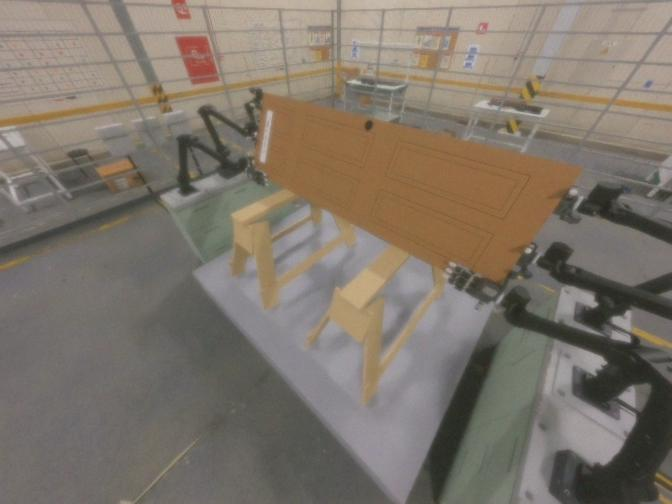

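move(
  arm2={"target": [0.03, -0.915, 1.37, 0.354, -0.354, 0.612, 0.612], "speed": 0.05},
  arm5={"target": [0.03, 0.915, 1.37, 0.612, 0.612, -0.354, 0.354], "speed": 0.05},
  arm3={"target": [0.18, -0.919, 1.57, 0.354, -0.354, 0.612, 0.612], "speed": 0.05},
  arm4={"target": [0.18, 0.919, 1.57, 0.612, 0.612, -0.354, 0.354], "speed": 0.05},
  cameras=["cam_high"],
)

Scene clock: 184.87 s.
Joint torques (N m): arm1=[0.38 -15.91 11.41 1.48 0.03 0.02] | arm2=[9.82 -12.1 12.3 3.08 -1.27 -0.05] | arm3=[3.49 -7.65 9.29 3.22 -0.71 0.08] | arm4=[-5.01 -10.87 10.18 4.19 0.61 -0.24] | arm5=[-6.48 -12.98 10.92 3.95 1.62 -0.83] | arm6=[3.84 -16.26 12.42 2.13 -0.44 0.02]
Motor temperatures (°C): arm1=[23 23 31 19 18 20] | arm2=[22 21 34 22 21 21] | arm3=[19 25 36 21 19 21] | arm4=[23 26 27 23 22 21] | arm5=[21 21 27 20 20 20] | arm6=[22 24 32 24 20 21]
Heat: arm1: hottest joint3_rad 31 °C; arm2: hottest joint3_rad 34 °C; arm3: hottest joint3_rad 36 °C; arm4: hottest joint3_rad 27 °C; arm5: hottest joint3_rad 27 °C; arm6: hottest joint3_rad 32 °C.
move: arm2 off_target; arm3 off_target; arm4 off_target; arm5 off_target
Joint velocities: within noise
arm1, arm6: as last shown
arm1.joint_positions: joint1_rad=-0.728 joint2_rad=+2.029 joint3_rad=+1.251 joint4_rad=+0.795 joint5_rad=-0.765 joint6_rad=+1.584 hand_index_mcp=+0.751 hand_index_abd=+0.010 hand_index_pip=+0.573 hand_index_dip=+0.694 hand_middle_mcp=+0.754 hand_middle_abd=+0.009 hand_middle_pip=+0.573 hand_middle_dip=+0.692 hand_ring_mcp=+0.750 hand_ring_abd=+0.011 hand_ring_pip=+0.576 hand_ring_dip=+0.692 hand_thumb_cmc=+0.713 hand_thumb_axl=+0.684 hand_thumb_mcp=+0.226 hand_thumb_ipl=+0.168 hand_current_limit=+0.400 hand_speed=-0.600
arm1.index_mcp_current_ma: -1
arm1.index_abd_current_ma: 6
arm1.index_pip_current_ma: -7
arm1.index_dip_current_ma: 1
arm1.middle_mcp_current_ma: -1
arm1.middle_abd_current_ma: 7
arm1.middle_pip_current_ma: -4
arm1.middle_dip_current_ma: 3
arm1.ring_mcp_current_ma: 5
arm1.ring_abd_current_ma: 4
arm1.ring_pip_current_ma: 18
arm1.ring_dip_current_ma: 6
arm1.thumb_cmc_current_ma: 6
arm1.thumb_axl_current_ma: 7
arm1.thumb_mcp_current_ma: 4
arm1.thumb_ipl_current_ma: 0
arm1.hand: x=+0.0721 y=-0.8928 z=+1.1422 quat_wxyz=(-0.501, +0.500, +0.492, +0.507)
arm2.joint_positions: joint1_rad=-0.397 joint2_rad=+1.364 joint3_rad=+0.951 joint4_rad=+0.334 joint5_rad=-0.209 joint6_rad=-1.055 hand_index_mcp=+0.768 hand_index_abd=-0.005 hand_index_pip=+0.581 hand_index_dip=+0.696 hand_middle_mcp=+0.764 hand_middle_abd=-0.004 hand_middle_pip=+0.578 hand_middle_dip=+0.696 hand_ring_mcp=+0.764 hand_ring_abd=-0.004 hand_ring_pip=+0.578 hand_ring_dip=+0.696 hand_thumb_cmc=-0.582 hand_thumb_axl=+0.685 hand_thumb_mcp=+0.226 hand_thumb_ipl=+0.167 hand_current_limit=+0.400 hand_speed=-0.600
arm2.joint_status: not commanded
arm2.hand_state: goal,goal,goal,goal,goal,goal,goal,goal,goal,goal,goal,goal,goal,goal,goal,goal
arm2.index_mcp_current_ma: -4
arm2.index_abd_current_ma: -6
arm2.index_pip_current_ma: -6
arm2.index_dip_current_ma: -3
arm2.middle_mcp_current_ma: 1
arm2.middle_abd_current_ma: 7
arm2.middle_pip_current_ma: 10
arm2.middle_dip_current_ma: -14
arm2.ring_mcp_current_ma: 10
arm2.ring_abd_current_ma: -5
arm2.ring_pip_current_ma: 4
arm2.ring_dip_current_ma: -10
arm2.thumb_cmc_current_ma: 11
arm2.thumb_axl_current_ma: 9
arm2.thumb_mcp_current_ma: 7
arm2.thumb_ipl_current_ma: 7
arm2.hand_goal_index_mcp: 0.754
arm2.hand_goal_index_abd: 0.000
arm2.hand_goal_index_pip: 0.576
arm2.hand_goal_index_dip: 0.696
arm2.hand_goal_middle_mcp: 0.754
arm2.hand_goal_middle_abd: 0.000
arm2.hand_goal_middle_pip: 0.576
arm2.hand_goal_middle_dip: 0.696
arm2.hand_goal_ring_mcp: 0.754
arm2.hand_goal_ring_abd: 0.000
arm2.hand_goal_ring_pip: 0.576
arm2.hand_goal_ring_dip: 0.696
arm2.hand_goal_thumb_cmc: -0.570
arm2.hand_goal_thumb_axl: 0.678
arm2.hand_goal_thumb_mcp: 0.226
arm2.hand_goal_thumb_ipl: 0.168
arm2.hand: x=+0.0968 y=-0.9174 z=+1.3442 quat_wxyz=(+0.374, -0.323, +0.655, +0.572)
arm2.hand_target: x=+0.0332 y=-0.9193 z=+1.3690 quat_wxyz=(+0.353, -0.354, +0.613, +0.612)
arm2.hand_status: off_target (0.072 m and 7.9 deg from the pose sent, 0.078 m and 7.7 deg at the start)
arm3.joint_positions: joint1_rad=+0.379 joint2_rad=+1.238 joint3_rad=+1.405 joint4_rad=-0.200 joint5_rad=+0.451 joint6_rad=-1.045 hand_index_mcp=+0.775 hand_index_abd=-0.025 hand_index_pip=+0.593 hand_index_dip=+0.696 hand_middle_mcp=+0.771 hand_middle_abd=-0.019 hand_middle_pip=+0.589 hand_middle_dip=+0.696 hand_ring_mcp=+0.769 hand_ring_abd=-0.017 hand_ring_pip=+0.587 hand_ring_dip=+0.696 hand_thumb_cmc=-0.619 hand_thumb_axl=+0.683 hand_thumb_mcp=+0.223 hand_thumb_ipl=+0.168 hand_current_limit=+0.400 hand_speed=-0.600
arm3.joint_status: not commanded
arm3.hand_state: blocked,blocked,goal,goal,goal,goal,goal,goal,goal,goal,goal,goal,blocked,goal,goal,goal
arm3.index_mcp_current_ma: 17
arm3.index_abd_current_ma: -13
arm3.index_pip_current_ma: 5
arm3.index_dip_current_ma: 2
arm3.middle_mcp_current_ma: 8
arm3.middle_abd_current_ma: -18
arm3.middle_pip_current_ma: 19
arm3.middle_dip_current_ma: -4
arm3.ring_mcp_current_ma: 23
arm3.ring_abd_current_ma: -7
arm3.ring_pip_current_ma: 8
arm3.ring_dip_current_ma: -10
arm3.thumb_cmc_current_ma: -29
arm3.thumb_axl_current_ma: 12
arm3.thumb_mcp_current_ma: 4
arm3.thumb_ipl_current_ma: 0
arm3.hand_goal_index_mcp: 0.754
arm3.hand_goal_index_abd: 0.000
arm3.hand_goal_index_pip: 0.576
arm3.hand_goal_index_dip: 0.696
arm3.hand_goal_middle_mcp: 0.754
arm3.hand_goal_middle_abd: 0.000
arm3.hand_goal_middle_pip: 0.576
arm3.hand_goal_middle_dip: 0.696
arm3.hand_goal_ring_mcp: 0.754
arm3.hand_goal_ring_abd: 0.000
arm3.hand_goal_ring_pip: 0.576
arm3.hand_goal_ring_dip: 0.696
arm3.hand_goal_thumb_cmc: -0.570
arm3.hand_goal_thumb_axl: 0.678
arm3.hand_goal_thumb_mcp: 0.226
arm3.hand_goal_thumb_ipl: 0.168
arm3.hand: x=+0.2113 y=-0.9050 z=+1.5620 quat_wxyz=(+0.372, -0.341, +0.630, +0.590)
arm3.hand_target: x=+0.1813 y=-0.9197 z=+1.5698 quat_wxyz=(+0.354, -0.354, +0.612, +0.612)
arm3.hand_status: off_target (0.035 m and 4.2 deg from the pose sent, 0.047 m and 4.6 deg at the start)
arm4.joint_positions: joint1_rad=-0.290 joint2_rad=+1.235 joint3_rad=+1.426 joint4_rad=-0.231 joint5_rad=-0.431 joint6_rad=+1.060 hand_index_mcp=+0.770 hand_index_abd=+0.018 hand_index_pip=+0.582 hand_index_dip=+0.700 hand_middle_mcp=+0.770 hand_middle_abd=+0.023 hand_middle_pip=+0.583 hand_middle_dip=+0.700 hand_ring_mcp=+0.769 hand_ring_abd=+0.011 hand_ring_pip=+0.584 hand_ring_dip=+0.701 hand_thumb_cmc=-0.547 hand_thumb_axl=+0.677 hand_thumb_mcp=+0.225 hand_thumb_ipl=+0.165 hand_current_limit=+0.400 hand_speed=-0.600
arm4.joint_status: not commanded
arm4.hand_state: goal,goal,goal,goal,goal,blocked,goal,goal,goal,goal,goal,goal,blocked,goal,goal,goal
arm4.index_mcp_current_ma: 55
arm4.index_abd_current_ma: 38
arm4.index_pip_current_ma: 21
arm4.index_dip_current_ma: 13
arm4.middle_mcp_current_ma: 39
arm4.middle_abd_current_ma: 50
arm4.middle_pip_current_ma: 16
arm4.middle_dip_current_ma: 6
arm4.ring_mcp_current_ma: 44
arm4.ring_abd_current_ma: 11
arm4.ring_pip_current_ma: 9
arm4.ring_dip_current_ma: 21
arm4.thumb_cmc_current_ma: 69
arm4.thumb_axl_current_ma: -12
arm4.thumb_mcp_current_ma: 5
arm4.thumb_ipl_current_ma: -18
arm4.hand_goal_index_mcp: 0.754
arm4.hand_goal_index_abd: 0.000
arm4.hand_goal_index_pip: 0.576
arm4.hand_goal_index_dip: 0.696
arm4.hand_goal_middle_mcp: 0.754
arm4.hand_goal_middle_abd: 0.000
arm4.hand_goal_middle_pip: 0.576
arm4.hand_goal_middle_dip: 0.696
arm4.hand_goal_ring_mcp: 0.754
arm4.hand_goal_ring_abd: 0.000
arm4.hand_goal_ring_pip: 0.576
arm4.hand_goal_ring_dip: 0.696
arm4.hand_goal_thumb_cmc: -0.570
arm4.hand_goal_thumb_axl: 0.678
arm4.hand_goal_thumb_mcp: 0.226
arm4.hand_goal_thumb_ipl: 0.168
arm4.hand: x=+0.2246 y=+0.9029 z=+1.5628 quat_wxyz=(+0.582, +0.631, -0.340, +0.384)
arm4.hand_target: x=+0.1823 y=+0.9206 z=+1.5697 quat_wxyz=(+0.612, +0.613, -0.354, +0.354)
arm4.hand_status: off_target (0.048 m and 5.6 deg from the pose sent, 0.055 m and 5.7 deg at the start)
arm5.joint_positions: joint1_rad=+0.292 joint2_rad=+1.374 joint3_rad=+0.880 joint4_rad=+0.462 joint5_rad=+0.222 joint6_rad=+1.109 hand_index_mcp=+0.773 hand_index_abd=+0.002 hand_index_pip=+0.585 hand_index_dip=+0.696 hand_middle_mcp=+0.776 hand_middle_abd=+0.002 hand_middle_pip=+0.583 hand_middle_dip=+0.696 hand_ring_mcp=+0.773 hand_ring_abd=+0.002 hand_ring_pip=+0.585 hand_ring_dip=+0.697 hand_thumb_cmc=-0.554 hand_thumb_axl=+0.680 hand_thumb_mcp=+0.224 hand_thumb_ipl=+0.168 hand_current_limit=+0.400 hand_speed=-0.600
arm5.joint_status: not commanded
arm5.hand_state: goal,goal,goal,goal,blocked,goal,goal,goal,goal,goal,goal,goal,goal,goal,goal,goal
arm5.index_mcp_current_ma: 10
arm5.index_abd_current_ma: 8
arm5.index_pip_current_ma: 12
arm5.index_dip_current_ma: -2
arm5.middle_mcp_current_ma: 7
arm5.middle_abd_current_ma: 3
arm5.middle_pip_current_ma: 2
arm5.middle_dip_current_ma: -4
arm5.ring_mcp_current_ma: -6
arm5.ring_abd_current_ma: -2
arm5.ring_pip_current_ma: -1
arm5.ring_dip_current_ma: 4
arm5.thumb_cmc_current_ma: 10
arm5.thumb_axl_current_ma: -5
arm5.thumb_mcp_current_ma: -9
arm5.thumb_ipl_current_ma: 10
arm5.hand_goal_index_mcp: 0.754
arm5.hand_goal_index_abd: 0.000
arm5.hand_goal_index_pip: 0.576
arm5.hand_goal_index_dip: 0.696
arm5.hand_goal_middle_mcp: 0.754
arm5.hand_goal_middle_abd: 0.000
arm5.hand_goal_middle_pip: 0.576
arm5.hand_goal_middle_dip: 0.696
arm5.hand_goal_ring_mcp: 0.754
arm5.hand_goal_ring_abd: 0.000
arm5.hand_goal_ring_pip: 0.576
arm5.hand_goal_ring_dip: 0.696
arm5.hand_goal_thumb_cmc: -0.570
arm5.hand_goal_thumb_axl: 0.678
arm5.hand_goal_thumb_mcp: 0.226
arm5.hand_goal_thumb_ipl: 0.168
arm5.hand: x=+0.0971 y=+0.9187 z=+1.3520 quat_wxyz=(+0.564, +0.640, -0.337, +0.399)
arm5.hand_target: x=+0.0334 y=+0.9193 z=+1.3695 quat_wxyz=(+0.611, +0.614, -0.355, +0.353)
arm5.hand_status: off_target (0.070 m and 8.5 deg from the pose sent, 0.078 m and 9.3 deg at the start)
arm6.joint_positions: joint1_rad=+0.720 joint2_rad=+1.973 joint3_rad=+1.265 joint4_rad=+0.701 joint5_rad=+0.768 joint6_rad=-1.574 hand_index_mcp=+0.754 hand_index_abd=-0.022 hand_index_pip=+0.576 hand_index_dip=+0.697 hand_middle_mcp=+0.755 hand_middle_abd=-0.020 hand_middle_pip=+0.575 hand_middle_dip=+0.696 hand_ring_mcp=+0.750 hand_ring_abd=-0.018 hand_ring_pip=+0.574 hand_ring_dip=+0.698 hand_thumb_cmc=+0.712 hand_thumb_axl=+0.675 hand_thumb_mcp=+0.227 hand_thumb_ipl=+0.168 hand_current_limit=+0.400 hand_speed=-0.600
arm6.index_mcp_current_ma: 4
arm6.index_abd_current_ma: -3
arm6.index_pip_current_ma: 3
arm6.index_dip_current_ma: -15
arm6.middle_pip_current_ma: -7
arm6.ring_mcp_current_ma: 12
arm6.ring_abd_current_ma: -10
arm6.ring_pip_current_ma: -1
arm6.ring_dip_current_ma: 5
arm6.thumb_axl_current_ma: -12
arm6.thumb_mcp_current_ma: -6
arm6.thumb_ipl_current_ma: 2
arm6.hand: x=+0.0592 y=+0.8812 z=+1.1553 quat_wxyz=(+0.491, +0.503, +0.499, -0.508)
arm6.hand_target: x=+0.0889 y=+0.8864 z=+1.1702 quat_wxyz=(+0.510, +0.490, +0.500, -0.500)

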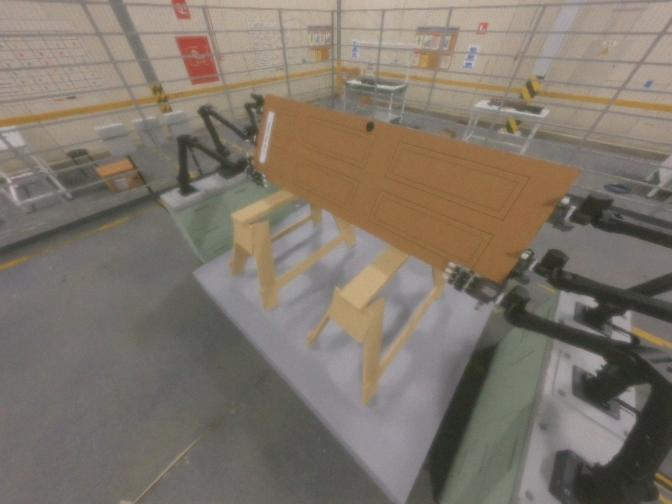

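move(
  arm1={"target": [0.03, -0.885, 1.142, -0.5, 0.5, 0.5, 0.5], "speed": 0.04},
  arm6={"target": [0.03, 0.885, 1.165, 0.5, 0.5, 0.5, -0.5], "speed": 0.04},
  arm2={"target": [-0.01, -0.915, 1.34, 0.336, -0.336, 0.622, 0.622], "speed": 0.05},
  arm5={"target": [-0.01, 0.915, 1.34, 0.622, 0.622, -0.336, 0.336], "speed": 0.05},
  arm3={"target": [0.16, -0.921, 1.545, 0.336, -0.336, 0.622, 0.622], "speed": 0.05},
  arm4={"target": [0.155, 0.921, 1.54, 0.622, 0.622, -0.336, 0.336], "speed": 0.05},
  cameras=["cam_high"],
)

Scene clock: 187.20 s.
Joint torques (N m): arm1=[2.37 -17.55 7.02 2.04 -0.11 -0.14] | arm2=[1.03 -10.29 11.66 1.63 -0.18 -0.09] | arm3=[7.24 -6.83 10.36 3.67 -1.55 -0.14] | arm4=[-5.71 -10.11 11.19 4.45 0.72 0.04] | arm5=[-6.3 -12.1 11.48 4.36 1.39 -0.69] | arm6=[3.6 -16.85 8.51 3.17 -0.62 0.19]
Motor temperatures (°C): arm1=[23 23 31 19 18 20] | arm2=[22 21 34 22 21 21] | arm3=[19 25 35 21 19 21] | arm4=[23 26 26 23 22 21] | arm5=[21 21 27 20 20 20] | arm6=[22 25 31 24 20 21]
Heat: arm1: hottest joint3_rad 31 °C; arm2: hottest joint3_rad 34 °C; arm3: hottest joint3_rad 35 °C; arm4: hottest joint2_rad 26 °C; arm5: hottest joint3_rad 27 °C; arm6: hottest joint3_rad 31 °C.
move: arm1 off_target; arm2 not_followed; arm3 off_target; arm4 off_target; arm5 off_target; arm6 off_target
Joint velocities: within noise
arm1.joint_positions: joint1_rad=-0.694 joint2_rad=+1.985 joint3_rad=+1.188 joint4_rad=+0.795 joint5_rad=-0.721 joint6_rad=+1.581 hand_index_mcp=+0.751 hand_index_abd=+0.010 hand_index_pip=+0.573 hand_index_dip=+0.694 hand_middle_mcp=+0.754 hand_middle_abd=+0.009 hand_middle_pip=+0.573 hand_middle_dip=+0.692 hand_ring_mcp=+0.750 hand_ring_abd=+0.011 hand_ring_pip=+0.576 hand_ring_dip=+0.692 hand_thumb_cmc=+0.713 hand_thumb_axl=+0.684 hand_thumb_mcp=+0.226 hand_thumb_ipl=+0.168 hand_current_limit=+0.400 hand_speed=-0.600
arm1.joint_status: not commanded
arm1.hand_state: goal,goal,goal,goal,goal,goal,goal,goal,goal,goal,goal,goal,goal,goal,goal,goal
arm1.index_mcp_current_ma: -1
arm1.index_abd_current_ma: -4
arm1.index_pip_current_ma: -11
arm1.index_dip_current_ma: 1
arm1.middle_mcp_current_ma: -3
arm1.middle_abd_current_ma: 2
arm1.middle_pip_current_ma: 5
arm1.middle_dip_current_ma: 2
arm1.ring_mcp_current_ma: -5
arm1.ring_abd_current_ma: 7
arm1.ring_pip_current_ma: 7
arm1.ring_dip_current_ma: -8
arm1.thumb_cmc_current_ma: -7
arm1.thumb_axl_current_ma: 6
arm1.thumb_mcp_current_ma: 9
arm1.thumb_ipl_current_ma: -7
arm1.hand_goal_index_mcp: 0.754
arm1.hand_goal_index_abd: 0.000
arm1.hand_goal_index_pip: 0.576
arm1.hand_goal_index_dip: 0.696
arm1.hand_goal_middle_mcp: 0.754
arm1.hand_goal_middle_abd: 0.000
arm1.hand_goal_middle_pip: 0.576
arm1.hand_goal_middle_dip: 0.696
arm1.hand_goal_ring_mcp: 0.754
arm1.hand_goal_ring_abd: 0.000
arm1.hand_goal_ring_pip: 0.576
arm1.hand_goal_ring_dip: 0.696
arm1.hand_goal_thumb_cmc: 0.714
arm1.hand_goal_thumb_axl: 0.678
arm1.hand_goal_thumb_mcp: 0.226
arm1.hand_goal_thumb_ipl: 0.168
arm1.hand: x=+0.0462 y=-0.8939 z=+1.1416 quat_wxyz=(-0.497, +0.509, +0.490, +0.504)
arm1.hand_target: x=+0.0301 y=-0.8851 z=+1.1418 quat_wxyz=(-0.500, +0.500, +0.500, +0.500)
arm1.hand_status: off_target (0.018 m and 1.6 deg from the pose sent, 0.043 m and 1.3 deg at the start)
arm2.joint_positions: joint1_rad=-0.412 joint2_rad=+1.369 joint3_rad=+0.941 joint4_rad=+0.335 joint5_rad=-0.204 joint6_rad=-1.045 hand_index_mcp=+0.768 hand_index_abd=-0.005 hand_index_pip=+0.581 hand_index_dip=+0.696 hand_middle_mcp=+0.764 hand_middle_abd=-0.004 hand_middle_pip=+0.578 hand_middle_dip=+0.696 hand_ring_mcp=+0.764 hand_ring_abd=-0.004 hand_ring_pip=+0.578 hand_ring_dip=+0.696 hand_thumb_cmc=-0.582 hand_thumb_axl=+0.685 hand_thumb_mcp=+0.226 hand_thumb_ipl=+0.167 hand_current_limit=+0.400 hand_speed=-0.600
arm2.joint_status: not commanded
arm2.hand_state: goal,goal,goal,goal,goal,goal,goal,goal,goal,goal,goal,goal,goal,goal,goal,goal
arm2.index_mcp_current_ma: -3
arm2.index_abd_current_ma: -14
arm2.index_pip_current_ma: -7
arm2.index_dip_current_ma: -10
arm2.middle_mcp_current_ma: -4
arm2.middle_abd_current_ma: 0
arm2.middle_pip_current_ma: 3
arm2.middle_dip_current_ma: -4
arm2.ring_mcp_current_ma: 11
arm2.ring_abd_current_ma: -14
arm2.ring_pip_current_ma: 7
arm2.ring_dip_current_ma: 0
arm2.thumb_cmc_current_ma: -1
arm2.thumb_axl_current_ma: 9
arm2.thumb_mcp_current_ma: 7
arm2.thumb_ipl_current_ma: 12
arm2.hand_goal_index_mcp: 0.754
arm2.hand_goal_index_abd: 0.000
arm2.hand_goal_index_pip: 0.576
arm2.hand_goal_index_dip: 0.696
arm2.hand_goal_middle_mcp: 0.754
arm2.hand_goal_middle_abd: 0.000
arm2.hand_goal_middle_pip: 0.576
arm2.hand_goal_middle_dip: 0.696
arm2.hand_goal_ring_mcp: 0.754
arm2.hand_goal_ring_abd: 0.000
arm2.hand_goal_ring_pip: 0.576
arm2.hand_goal_ring_dip: 0.696
arm2.hand_goal_thumb_cmc: -0.570
arm2.hand_goal_thumb_axl: 0.678
arm2.hand_goal_thumb_mcp: 0.226
arm2.hand_goal_thumb_ipl: 0.168
arm2.on_its_own: joint1_rad is held at -0.412, not at its first target -0.301; joint5_rad is held at -0.204, not at its first target -0.235
arm2.hand: x=+0.1071 y=-0.9184 z=+1.3361 quat_wxyz=(+0.373, -0.314, +0.664, +0.567)
arm2.hand_target: x=+0.1071 y=-0.9184 z=+1.3361 quat_wxyz=(+0.373, -0.314, +0.664, +0.567)
arm2.hand_status: not_followed (0.117 m and 9.4 deg from the pose sent, 0.107 m and 8.2 deg at the start; pose on its path clipped on 37 of 63 steps)
arm3.joint_positions: joint1_rad=+0.382 joint2_rad=+1.229 joint3_rad=+1.315 joint4_rad=-0.132 joint5_rad=+0.520 joint6_rad=-0.963 hand_index_mcp=+0.775 hand_index_abd=-0.025 hand_index_pip=+0.593 hand_index_dip=+0.696 hand_middle_mcp=+0.772 hand_middle_abd=-0.019 hand_middle_pip=+0.589 hand_middle_dip=+0.696 hand_ring_mcp=+0.769 hand_ring_abd=-0.017 hand_ring_pip=+0.587 hand_ring_dip=+0.696 hand_thumb_cmc=-0.616 hand_thumb_axl=+0.674 hand_thumb_mcp=+0.232 hand_thumb_ipl=+0.168 hand_current_limit=+0.400 hand_speed=-0.600
arm3.joint_status: not commanded
arm3.hand_state: blocked,blocked,goal,goal,goal,goal,goal,goal,goal,goal,goal,goal,blocked,goal,goal,goal
arm3.index_mcp_current_ma: 14
arm3.index_abd_current_ma: -11
arm3.index_pip_current_ma: 8
arm3.index_dip_current_ma: 3
arm3.middle_mcp_current_ma: 10
arm3.middle_abd_current_ma: -19
arm3.middle_pip_current_ma: 16
arm3.middle_dip_current_ma: -6
arm3.ring_mcp_current_ma: 17
arm3.ring_abd_current_ma: -10
arm3.ring_pip_current_ma: 7
arm3.ring_dip_current_ma: -7
arm3.thumb_cmc_current_ma: -31
arm3.thumb_axl_current_ma: 7
arm3.thumb_mcp_current_ma: 14
arm3.thumb_ipl_current_ma: -1
arm3.hand_goal_index_mcp: 0.754
arm3.hand_goal_index_abd: 0.000
arm3.hand_goal_index_pip: 0.576
arm3.hand_goal_index_dip: 0.696
arm3.hand_goal_middle_mcp: 0.754
arm3.hand_goal_middle_abd: 0.000
arm3.hand_goal_middle_pip: 0.576
arm3.hand_goal_middle_dip: 0.696
arm3.hand_goal_ring_mcp: 0.754
arm3.hand_goal_ring_abd: 0.000
arm3.hand_goal_ring_pip: 0.576
arm3.hand_goal_ring_dip: 0.696
arm3.hand_goal_thumb_cmc: -0.570
arm3.hand_goal_thumb_axl: 0.678
arm3.hand_goal_thumb_mcp: 0.226
arm3.hand_goal_thumb_ipl: 0.168
arm3.hand: x=+0.2265 y=-0.9014 z=+1.5317 quat_wxyz=(+0.368, -0.298, +0.656, +0.588)
arm3.hand_target: x=+0.1646 y=-0.9248 z=+1.5440 quat_wxyz=(+0.336, -0.335, +0.622, +0.622)
arm3.hand_status: off_target (0.071 m and 7.9 deg from the pose sent, 0.056 m and 5.6 deg at the start)
arm4.joint_positions: joint1_rad=-0.341 joint2_rad=+1.233 joint3_rad=+1.329 joint4_rad=-0.141 joint5_rad=-0.495 joint6_rad=+0.976 hand_index_mcp=+0.770 hand_index_abd=+0.018 hand_index_pip=+0.582 hand_index_dip=+0.700 hand_middle_mcp=+0.770 hand_middle_abd=+0.023 hand_middle_pip=+0.583 hand_middle_dip=+0.700 hand_ring_mcp=+0.769 hand_ring_abd=+0.011 hand_ring_pip=+0.584 hand_ring_dip=+0.701 hand_thumb_cmc=-0.547 hand_thumb_axl=+0.677 hand_thumb_mcp=+0.225 hand_thumb_ipl=+0.165 hand_current_limit=+0.400 hand_speed=-0.600
arm4.joint_status: not commanded
arm4.hand_state: goal,goal,goal,goal,goal,blocked,goal,goal,goal,goal,goal,goal,blocked,goal,goal,goal
arm4.index_mcp_current_ma: 50
arm4.index_abd_current_ma: 34
arm4.index_pip_current_ma: 29
arm4.index_dip_current_ma: 15
arm4.middle_mcp_current_ma: 51
arm4.middle_abd_current_ma: 51
arm4.middle_pip_current_ma: 24
arm4.middle_dip_current_ma: 6
arm4.ring_mcp_current_ma: 39
arm4.ring_abd_current_ma: 20
arm4.ring_pip_current_ma: 29
arm4.ring_dip_current_ma: 18
arm4.thumb_cmc_current_ma: 64
arm4.thumb_axl_current_ma: -15
arm4.thumb_mcp_current_ma: 6
arm4.thumb_ipl_current_ma: -10
arm4.hand_goal_index_mcp: 0.754
arm4.hand_goal_index_abd: 0.000
arm4.hand_goal_index_pip: 0.576
arm4.hand_goal_index_dip: 0.696
arm4.hand_goal_middle_mcp: 0.754
arm4.hand_goal_middle_abd: 0.000
arm4.hand_goal_middle_pip: 0.576
arm4.hand_goal_middle_dip: 0.696
arm4.hand_goal_ring_mcp: 0.754
arm4.hand_goal_ring_abd: 0.000
arm4.hand_goal_ring_pip: 0.576
arm4.hand_goal_ring_dip: 0.696
arm4.hand_goal_thumb_cmc: -0.570
arm4.hand_goal_thumb_axl: 0.678
arm4.hand_goal_thumb_mcp: 0.226
arm4.hand_goal_thumb_ipl: 0.168
arm4.hand: x=+0.2072 y=+0.9049 z=+1.5322 quat_wxyz=(+0.594, +0.647, -0.311, +0.363)
arm4.hand_target: x=+0.1578 y=+0.9235 z=+1.5393 quat_wxyz=(+0.622, +0.623, -0.336, +0.336)
arm4.hand_status: off_target (0.055 m and 6.1 deg from the pose sent, 0.075 m and 7.2 deg at the start)
arm5.joint_positions: joint1_rad=+0.191 joint2_rad=+1.399 joint3_rad=+0.792 joint4_rad=+0.563 joint5_rad=+0.128 joint6_rad=+1.037 hand_index_mcp=+0.773 hand_index_abd=+0.002 hand_index_pip=+0.585 hand_index_dip=+0.696 hand_middle_mcp=+0.776 hand_middle_abd=+0.002 hand_middle_pip=+0.583 hand_middle_dip=+0.696 hand_ring_mcp=+0.773 hand_ring_abd=+0.002 hand_ring_pip=+0.585 hand_ring_dip=+0.697 hand_thumb_cmc=-0.554 hand_thumb_axl=+0.680 hand_thumb_mcp=+0.224 hand_thumb_ipl=+0.168 hand_current_limit=+0.400 hand_speed=-0.600
arm5.joint_status: not commanded
arm5.hand_state: goal,goal,goal,goal,blocked,goal,goal,goal,goal,goal,goal,goal,goal,goal,goal,goal
arm5.index_mcp_current_ma: 12
arm5.index_abd_current_ma: 5
arm5.index_pip_current_ma: 10
arm5.index_dip_current_ma: -3
arm5.middle_mcp_current_ma: 5
arm5.middle_abd_current_ma: 2
arm5.middle_pip_current_ma: -1
arm5.middle_dip_current_ma: -8
arm5.ring_mcp_current_ma: -3
arm5.ring_abd_current_ma: -1
arm5.ring_pip_current_ma: 0
arm5.ring_dip_current_ma: 3
arm5.thumb_cmc_current_ma: 11
arm5.thumb_axl_current_ma: -6
arm5.thumb_mcp_current_ma: -9
arm5.thumb_ipl_current_ma: 10
arm5.hand_goal_index_mcp: 0.754
arm5.hand_goal_index_abd: 0.000
arm5.hand_goal_index_pip: 0.576
arm5.hand_goal_index_dip: 0.696
arm5.hand_goal_middle_mcp: 0.754
arm5.hand_goal_middle_abd: 0.000
arm5.hand_goal_middle_pip: 0.576
arm5.hand_goal_middle_dip: 0.696
arm5.hand_goal_ring_mcp: 0.754
arm5.hand_goal_ring_abd: 0.000
arm5.hand_goal_ring_pip: 0.576
arm5.hand_goal_ring_dip: 0.696
arm5.hand_goal_thumb_cmc: -0.570
arm5.hand_goal_thumb_axl: 0.678
arm5.hand_goal_thumb_mcp: 0.226
arm5.hand_goal_thumb_ipl: 0.168
arm5.hand: x=+0.0529 y=+0.9192 z=+1.3190 quat_wxyz=(+0.575, +0.654, -0.318, +0.375)
arm5.hand_target: x=-0.0070 y=+0.9196 z=+1.3393 quat_wxyz=(+0.621, +0.623, -0.337, +0.335)
arm5.hand_status: off_target (0.066 m and 8.1 deg from the pose sent, 0.108 m and 10.1 deg at the start)
arm6.joint_positions: joint1_rad=+0.659 joint2_rad=+1.914 joint3_rad=+1.180 joint4_rad=+0.704 joint5_rad=+0.725 joint6_rad=-1.574 hand_index_mcp=+0.754 hand_index_abd=-0.022 hand_index_pip=+0.576 hand_index_dip=+0.697 hand_middle_mcp=+0.755 hand_middle_abd=-0.020 hand_middle_pip=+0.575 hand_middle_dip=+0.696 hand_ring_mcp=+0.750 hand_ring_abd=-0.018 hand_ring_pip=+0.574 hand_ring_dip=+0.698 hand_thumb_cmc=+0.712 hand_thumb_axl=+0.675 hand_thumb_mcp=+0.227 hand_thumb_ipl=+0.168 hand_current_limit=+0.400 hand_speed=-0.600
arm6.joint_status: not commanded
arm6.hand_state: goal,blocked,goal,goal,goal,goal,goal,goal,goal,goal,goal,goal,goal,goal,goal,goal
arm6.index_mcp_current_ma: 12
arm6.index_abd_current_ma: -2
arm6.index_pip_current_ma: 5
arm6.index_dip_current_ma: -10
arm6.middle_mcp_current_ma: 10
arm6.middle_abd_current_ma: -4
arm6.middle_pip_current_ma: -6
arm6.middle_dip_current_ma: -2
arm6.ring_mcp_current_ma: 10
arm6.ring_abd_current_ma: -6
arm6.ring_pip_current_ma: 6
arm6.ring_dip_current_ma: 4
arm6.thumb_cmc_current_ma: 4
arm6.thumb_axl_current_ma: -8
arm6.thumb_mcp_current_ma: -2
arm6.thumb_ipl_current_ma: 7
arm6.hand_goal_index_mcp: 0.754
arm6.hand_goal_index_abd: 0.000
arm6.hand_goal_index_pip: 0.576
arm6.hand_goal_index_dip: 0.696
arm6.hand_goal_middle_mcp: 0.754
arm6.hand_goal_middle_abd: 0.000
arm6.hand_goal_middle_pip: 0.576
arm6.hand_goal_middle_dip: 0.696
arm6.hand_goal_ring_mcp: 0.754
arm6.hand_goal_ring_abd: 0.000
arm6.hand_goal_ring_pip: 0.576
arm6.hand_goal_ring_dip: 0.696
arm6.hand_goal_thumb_cmc: 0.714
arm6.hand_goal_thumb_axl: 0.678
arm6.hand_goal_thumb_mcp: 0.226
arm6.hand_goal_thumb_ipl: 0.168
arm6.hand: x=+0.0121 y=+0.8753 z=+1.1541 quat_wxyz=(+0.478, +0.508, +0.502, -0.511)
arm6.hand_target: x=+0.0295 y=+0.8853 z=+1.1650 quat_wxyz=(+0.500, +0.500, +0.500, -0.500)
arm6.hand_status: off_target (0.023 m and 3.0 deg from the pose sent, 0.031 m and 1.4 deg at the start)
pose unreachable (arm2 arm): on one or more control steps of this call this arm could not follow its commanded pose, so it was not sent that pose on those steps. On the call's last step it was still not sent that pose. It may still have moved: this result reports where it is.
cause: moving toward the commanded pose would bring a part of the arm too close to another arm (this arm's hand and a part of the arm1 arm, at the place that arm is still heading or pushing toward).

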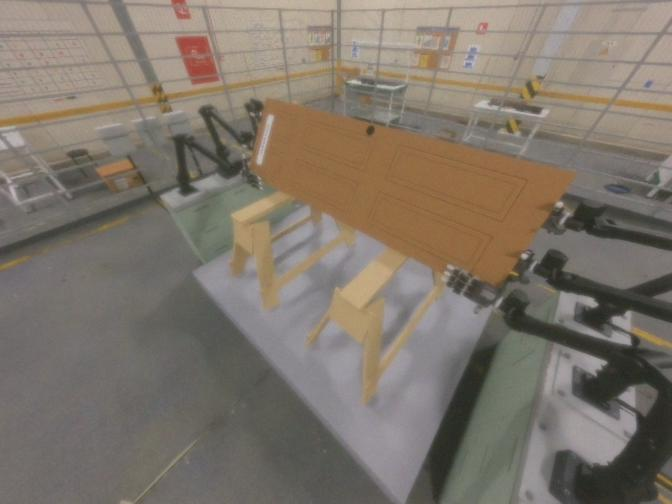

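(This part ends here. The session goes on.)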